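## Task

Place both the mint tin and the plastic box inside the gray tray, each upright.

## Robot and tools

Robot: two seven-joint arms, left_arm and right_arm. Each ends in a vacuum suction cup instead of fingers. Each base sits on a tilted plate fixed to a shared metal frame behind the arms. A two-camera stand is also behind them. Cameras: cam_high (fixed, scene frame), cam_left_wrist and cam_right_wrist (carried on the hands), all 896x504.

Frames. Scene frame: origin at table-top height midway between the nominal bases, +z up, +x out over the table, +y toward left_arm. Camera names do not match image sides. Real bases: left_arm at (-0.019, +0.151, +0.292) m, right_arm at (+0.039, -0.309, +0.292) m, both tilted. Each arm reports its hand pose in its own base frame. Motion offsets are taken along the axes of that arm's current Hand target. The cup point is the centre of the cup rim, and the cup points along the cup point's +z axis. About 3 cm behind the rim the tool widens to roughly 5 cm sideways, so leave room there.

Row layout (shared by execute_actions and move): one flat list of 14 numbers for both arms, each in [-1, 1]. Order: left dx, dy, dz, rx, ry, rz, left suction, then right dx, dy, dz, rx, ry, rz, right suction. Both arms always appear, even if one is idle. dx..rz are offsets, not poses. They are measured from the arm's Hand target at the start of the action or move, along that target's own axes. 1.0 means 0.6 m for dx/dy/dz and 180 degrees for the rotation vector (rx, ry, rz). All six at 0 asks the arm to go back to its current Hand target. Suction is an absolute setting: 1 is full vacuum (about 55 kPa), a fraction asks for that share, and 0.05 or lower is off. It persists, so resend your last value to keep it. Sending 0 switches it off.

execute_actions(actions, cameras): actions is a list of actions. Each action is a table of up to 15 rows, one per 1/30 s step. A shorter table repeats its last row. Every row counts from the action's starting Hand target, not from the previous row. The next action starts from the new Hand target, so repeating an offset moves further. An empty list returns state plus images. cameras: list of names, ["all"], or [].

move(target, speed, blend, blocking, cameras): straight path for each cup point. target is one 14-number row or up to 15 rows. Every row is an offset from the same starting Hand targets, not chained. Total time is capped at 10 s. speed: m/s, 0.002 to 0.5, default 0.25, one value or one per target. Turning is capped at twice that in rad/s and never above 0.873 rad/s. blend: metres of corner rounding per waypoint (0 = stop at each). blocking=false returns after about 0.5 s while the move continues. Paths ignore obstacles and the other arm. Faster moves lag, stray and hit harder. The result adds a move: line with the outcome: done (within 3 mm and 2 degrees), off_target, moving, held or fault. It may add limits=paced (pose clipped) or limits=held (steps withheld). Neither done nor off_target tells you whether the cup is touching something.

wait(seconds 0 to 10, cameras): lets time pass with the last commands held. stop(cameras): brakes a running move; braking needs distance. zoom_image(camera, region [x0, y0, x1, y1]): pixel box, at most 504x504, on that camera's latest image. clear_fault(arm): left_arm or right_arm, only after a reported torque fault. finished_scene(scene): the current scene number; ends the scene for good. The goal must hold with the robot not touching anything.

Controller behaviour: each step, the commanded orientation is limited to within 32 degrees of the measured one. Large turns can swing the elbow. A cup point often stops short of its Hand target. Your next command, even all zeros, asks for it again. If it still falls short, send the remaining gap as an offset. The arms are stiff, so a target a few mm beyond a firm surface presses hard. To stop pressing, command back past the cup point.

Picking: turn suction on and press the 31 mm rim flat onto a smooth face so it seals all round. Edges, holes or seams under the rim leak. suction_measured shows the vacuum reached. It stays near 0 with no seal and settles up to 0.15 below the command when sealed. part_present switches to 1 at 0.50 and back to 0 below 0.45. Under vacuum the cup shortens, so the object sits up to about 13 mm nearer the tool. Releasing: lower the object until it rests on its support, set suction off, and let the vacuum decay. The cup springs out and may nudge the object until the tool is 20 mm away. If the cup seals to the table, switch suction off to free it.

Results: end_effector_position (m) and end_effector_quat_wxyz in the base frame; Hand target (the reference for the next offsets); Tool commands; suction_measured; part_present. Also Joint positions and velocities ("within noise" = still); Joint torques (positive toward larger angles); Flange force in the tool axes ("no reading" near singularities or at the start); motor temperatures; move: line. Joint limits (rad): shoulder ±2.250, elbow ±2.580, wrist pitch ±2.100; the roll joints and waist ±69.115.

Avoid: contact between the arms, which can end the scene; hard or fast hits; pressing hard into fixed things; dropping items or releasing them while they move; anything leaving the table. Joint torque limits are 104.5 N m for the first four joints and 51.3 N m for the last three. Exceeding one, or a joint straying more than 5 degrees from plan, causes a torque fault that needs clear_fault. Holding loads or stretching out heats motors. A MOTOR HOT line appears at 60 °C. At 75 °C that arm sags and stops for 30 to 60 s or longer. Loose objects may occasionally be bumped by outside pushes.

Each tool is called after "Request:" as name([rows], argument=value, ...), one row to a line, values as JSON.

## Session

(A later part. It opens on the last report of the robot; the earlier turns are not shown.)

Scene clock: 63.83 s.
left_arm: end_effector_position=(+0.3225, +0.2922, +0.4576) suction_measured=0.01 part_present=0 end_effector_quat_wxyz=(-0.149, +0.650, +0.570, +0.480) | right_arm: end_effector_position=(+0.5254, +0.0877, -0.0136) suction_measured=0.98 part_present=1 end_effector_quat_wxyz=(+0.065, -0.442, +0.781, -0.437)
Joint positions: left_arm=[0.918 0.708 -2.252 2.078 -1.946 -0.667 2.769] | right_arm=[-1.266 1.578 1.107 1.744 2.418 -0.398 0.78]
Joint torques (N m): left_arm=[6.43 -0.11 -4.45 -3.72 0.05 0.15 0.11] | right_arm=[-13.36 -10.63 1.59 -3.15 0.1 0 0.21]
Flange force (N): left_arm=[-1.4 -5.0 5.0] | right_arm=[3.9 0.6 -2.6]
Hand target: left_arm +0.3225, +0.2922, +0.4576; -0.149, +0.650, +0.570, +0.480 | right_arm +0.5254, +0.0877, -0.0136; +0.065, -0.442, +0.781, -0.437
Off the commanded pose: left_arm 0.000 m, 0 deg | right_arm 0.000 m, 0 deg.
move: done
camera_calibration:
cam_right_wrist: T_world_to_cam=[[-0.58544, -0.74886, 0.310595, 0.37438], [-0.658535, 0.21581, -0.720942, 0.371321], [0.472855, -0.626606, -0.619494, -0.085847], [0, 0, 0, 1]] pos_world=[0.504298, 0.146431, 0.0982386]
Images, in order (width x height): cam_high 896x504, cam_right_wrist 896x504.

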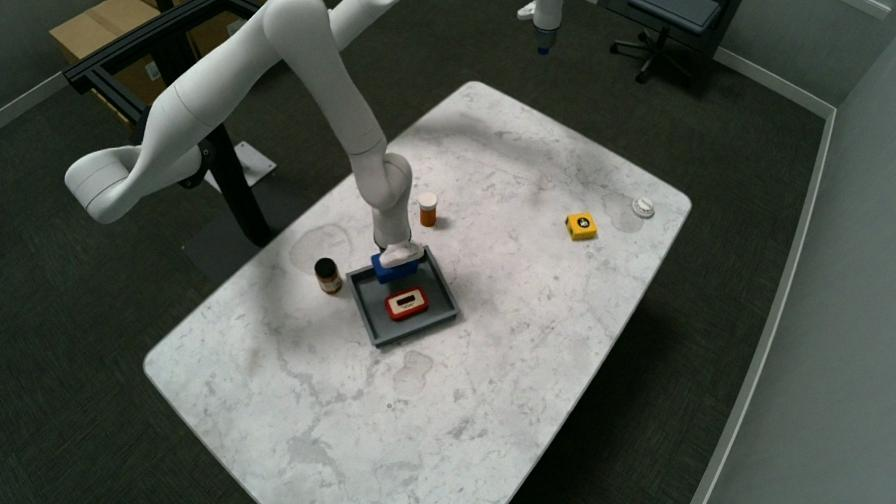

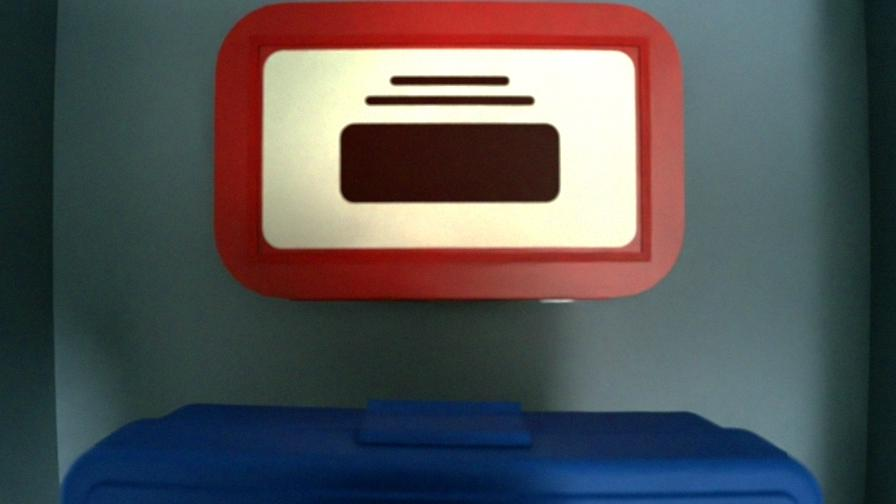

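Request:
move([
  [0,0,0,0,0,0,0,0.0067,-0.0085,0.04,0,0,0,1],
  [0,0,0,0,0,0,0,0.0067,-0.0085,0.073,0,0,0,1],
], speed=[0.12,0.04], cameras=["cam_high","cam_right_wrist"])

Request:
zoom_image(camera="cam_high", region=[330, 220, 480, 360])

Scene clock: 67.70 s.
left_arm: end_effector_position=(+0.3225, +0.2922, +0.4576) suction_measured=0.01 part_present=0 end_effector_quat_wxyz=(-0.149, +0.650, +0.570, +0.480) | right_arm: end_effector_position=(+0.5475, +0.0562, -0.0354) suction_measured=1.00 part_present=1 end_effector_quat_wxyz=(+0.065, -0.442, +0.781, -0.437)
Joint positions: left_arm=[0.918 0.708 -2.252 2.078 -1.946 -0.667 2.769] | right_arm=[-1.169 1.604 1.068 1.711 2.405 -0.321 0.81]
Joint torques (N m): left_arm=[6.48 -0.14 -4.46 -3.74 0.05 0.16 0.09] | right_arm=[-13.62 -10.74 1.32 -2.78 0.11 -0.03 0.21]
Flange force (N): left_arm=[-1.4 -4.8 5.0] | right_arm=[4.0 0.6 -3.0]
Hand target: left_arm +0.3225, +0.2922, +0.4576; -0.149, +0.650, +0.570, +0.480 | right_arm +0.5475, +0.0562, -0.0354; +0.065, -0.442, +0.781, -0.437
Off the commanded pose: left_arm 0.000 m, 0 deg | right_arm 0.000 m, 0 deg.
move: done
camera_calibration:
cam_right_wrist: T_world_to_cam=[[-0.585453, -0.748891, 0.310496, 0.370443], [-0.658501, 0.215878, -0.720953, 0.376953], [0.472885, -0.626546, -0.619532, -0.129623], [0, 0, 0, 1]] pos_world=[0.526398, 0.114831, 0.0764387]
Images, in order (width x height): cam_high 896x504, cam_right_wrist 896x504.

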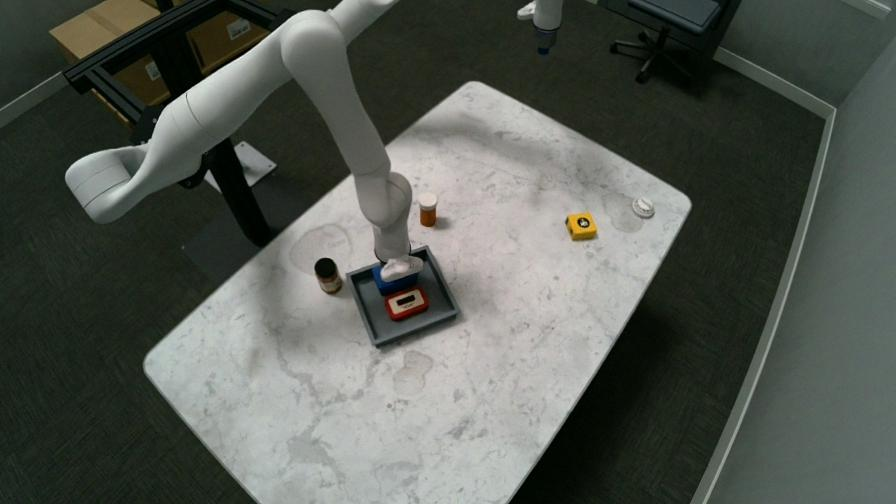

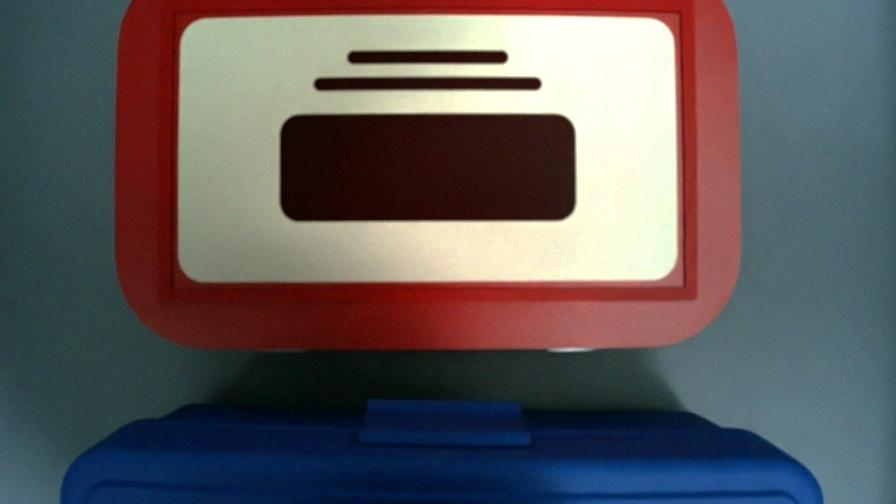

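Scaled by 3.360 from the camera's 896x504 image, which has a finer 1280x720 frame.

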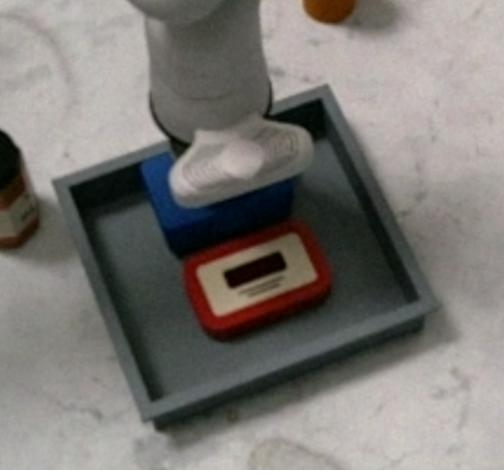

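Request:
move(target=[0,0,0,0,0,0,0,0,0,0.0085,0,0,0,1], speed=0.02)

Request:
move(target=[0,0,0,0,0,0,0,0,0,0.004,0,0,0,1], speed=0.015)

Scene clock: 69.07 s.
left_arm: end_effector_position=(+0.3225, +0.2922, +0.4576) suction_measured=0.01 part_present=0 end_effector_quat_wxyz=(-0.149, +0.650, +0.570, +0.480) | right_arm: end_effector_position=(+0.5500, +0.0530, -0.0385) suction_measured=1.00 part_present=1 end_effector_quat_wxyz=(+0.065, -0.442, +0.781, -0.437)
Joint positions: left_arm=[0.918 0.708 -2.252 2.078 -1.946 -0.667 2.769] | right_arm=[-1.159 1.609 1.064 1.705 2.404 -0.314 0.811]
Joint torques (N m): left_arm=[6.45 -0.16 -4.46 -3.73 0.06 0.15 0.12] | right_arm=[-13.62 -10.77 1.26 -2.72 0.12 0.01 0.2]
Flange force (N): left_arm=[-1.5 -4.9 5.0] | right_arm=[3.6 0.6 -3.1]
Hand target: left_arm +0.3225, +0.2922, +0.4576; -0.149, +0.650, +0.570, +0.480 | right_arm +0.5500, +0.0530, -0.0385; +0.065, -0.442, +0.781, -0.437
Off the commanded pose: left_arm 0.000 m, 0 deg | right_arm 0.000 m, 0 deg.
move: done

Scene clock: 69.77 s.
left_arm: end_effector_position=(+0.3225, +0.2922, +0.4576) suction_measured=0.01 part_present=0 end_effector_quat_wxyz=(-0.149, +0.650, +0.570, +0.480) | right_arm: end_effector_position=(+0.5512, +0.0517, -0.0399) suction_measured=0.98 part_present=1 end_effector_quat_wxyz=(+0.065, -0.442, +0.781, -0.437)
Joint positions: left_arm=[0.918 0.708 -2.252 2.078 -1.946 -0.667 2.769] | right_arm=[-1.154 1.611 1.062 1.703 2.403 -0.311 0.812]
Joint torques (N m): left_arm=[6.44 -0.16 -4.46 -3.74 0.06 0.15 0.1] | right_arm=[-0.62 -1.11 -1.34 -4.11 -0.24 1.68 0.27]
Flange force (N): left_arm=[-1.5 -4.8 4.9] | right_arm=[10.7 2.9 -45.0]
Hand target: left_arm +0.3225, +0.2922, +0.4576; -0.149, +0.650, +0.570, +0.480 | right_arm +0.5512, +0.0515, -0.0400; +0.065, -0.442, +0.781, -0.437
Off the commanded pose: left_arm 0.000 m, 0 deg | right_arm 0.000 m, 0 deg.
move: done

Contact. Ease slightly, release, retreat.

Request:
move(target=[0,0,0,0,0,0,0,0,0,-0.003,0,0,0,1], speed=0.02)

Request:
execute_actions([
  [[0,0,0,0,0,0,0,0,0,0,0,0,0,0]],
  [[0,0,0,0,0,0,0,0,0,0,0,0,0,0]],
])

Request:
move([
  [0,0,0,0,0,0,0,0,0,-0.05,0,0,0,0],
  [0,0,0,0,0,0,0,0,0.1,-0.25,0,0,0,0],
], speed=[0.05,0.25], cameras=["cam_high","cam_right_wrist"])

Scene clock: 71.43 s.
left_arm: end_effector_position=(+0.3225, +0.2922, +0.4576) suction_measured=0.01 part_present=0 end_effector_quat_wxyz=(-0.149, +0.650, +0.570, +0.480) | right_arm: end_effector_position=(+0.5503, +0.0526, -0.0389) suction_measured=1.00 part_present=1 end_effector_quat_wxyz=(+0.065, -0.442, +0.781, -0.437)
Joint positions: left_arm=[0.918 0.708 -2.252 2.078 -1.946 -0.667 2.769] | right_arm=[-1.158 1.61 1.064 1.705 2.403 -0.313 0.812]
Joint torques (N m): left_arm=[6.44 -0.13 -4.45 -3.77 0.05 0.16 0.08] | right_arm=[-13.56 -10.82 1.21 -2.7 0.09 0.06 0.19]
Flange force (N): left_arm=[-1.5 -4.9 4.9] | right_arm=[3.2 0.6 -3.3]
Hand target: left_arm +0.3225, +0.2922, +0.4576; -0.149, +0.650, +0.570, +0.480 | right_arm +0.5503, +0.0526, -0.0389; +0.065, -0.442, +0.781, -0.437
Off the commanded pose: left_arm 0.000 m, 0 deg | right_arm 0.000 m, 0 deg.
move: done

Scene clock: 72.63 s.
left_arm: end_effector_position=(+0.3225, +0.2922, +0.4576) suction_measured=0.01 part_present=0 end_effector_quat_wxyz=(-0.149, +0.650, +0.570, +0.480) | right_arm: end_effector_position=(+0.5503, +0.0526, -0.0389) suction_measured=0.00 part_present=0 end_effector_quat_wxyz=(+0.065, -0.442, +0.781, -0.437)
Joint positions: left_arm=[0.918 0.708 -2.252 2.078 -1.946 -0.667 2.769] | right_arm=[-1.158 1.61 1.064 1.705 2.403 -0.313 0.812]
Joint torques (N m): left_arm=[6.46 -0.16 -4.47 -3.73 0.07 0.14 0.09] | right_arm=[-10.65 -8.58 0.68 -3.03 0.01 0.43 0.25]
Hand target: left_arm +0.3225, +0.2922, +0.4576; -0.149, +0.650, +0.570, +0.480 | right_arm +0.5503, +0.0526, -0.0389; +0.065, -0.442, +0.781, -0.437
Off the commanded pose: left_arm 0.000 m, 0 deg | right_arm 0.000 m, 0 deg.

Scene clock: 74.50 s.
left_arm: end_effector_position=(+0.3225, +0.2922, +0.4576) suction_measured=0.01 part_present=0 end_effector_quat_wxyz=(-0.149, +0.650, +0.570, +0.480) | right_arm: end_effector_position=(+0.4392, +0.1600, +0.0082) suction_measured=0.00 part_present=0 end_effector_quat_wxyz=(+0.065, -0.442, +0.781, -0.437)
Joint positions: left_arm=[0.918 0.708 -2.252 2.078 -1.946 -0.667 2.769] | right_arm=[-1.542 1.561 1.155 1.83 2.443 -0.572 0.651]
Joint torques (N m): left_arm=[6.44 -0.13 -4.44 -3.78 0.08 0.16 0.1] | right_arm=[-11.7 -10.22 2.03 -4.04 0.11 -0.02 0.17]
Flange force (N): left_arm=[-1.5 -5.0 4.8] | right_arm=[4.7 0.0 -2.2]
Hand target: left_arm +0.3225, +0.2922, +0.4576; -0.149, +0.650, +0.570, +0.480 | right_arm +0.4392, +0.1600, +0.0082; +0.065, -0.442, +0.781, -0.437
Off the commanded pose: left_arm 0.000 m, 0 deg | right_arm 0.000 m, 0 deg.
move: done
camera_calibration:
cam_right_wrist: T_world_to_cam=[[-0.585453, -0.748891, 0.310496, 0.371205], [-0.658501, 0.215878, -0.720953, 0.314735], [0.472885, -0.626546, -0.619532, 0.0136995], [0, 0, 0, 1]] pos_world=[0.418098, 0.218631, 0.120139]
Images, in order (width x height): cam_high 896x504, cam_right_wrist 896x504.

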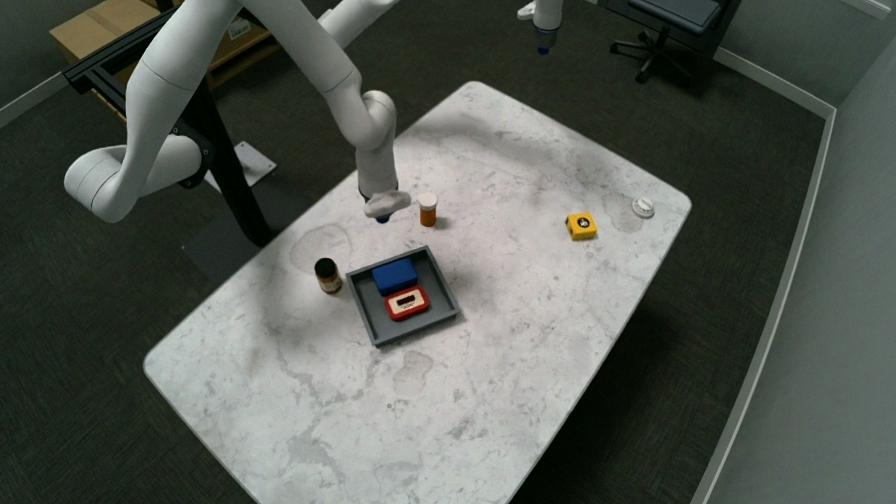

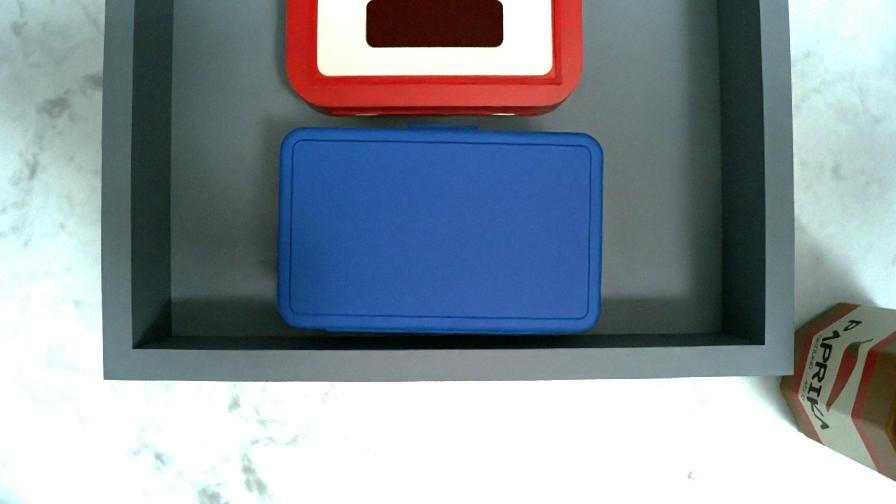

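Request:
finished_scene(scene=2)

The scene is finished: the task was done.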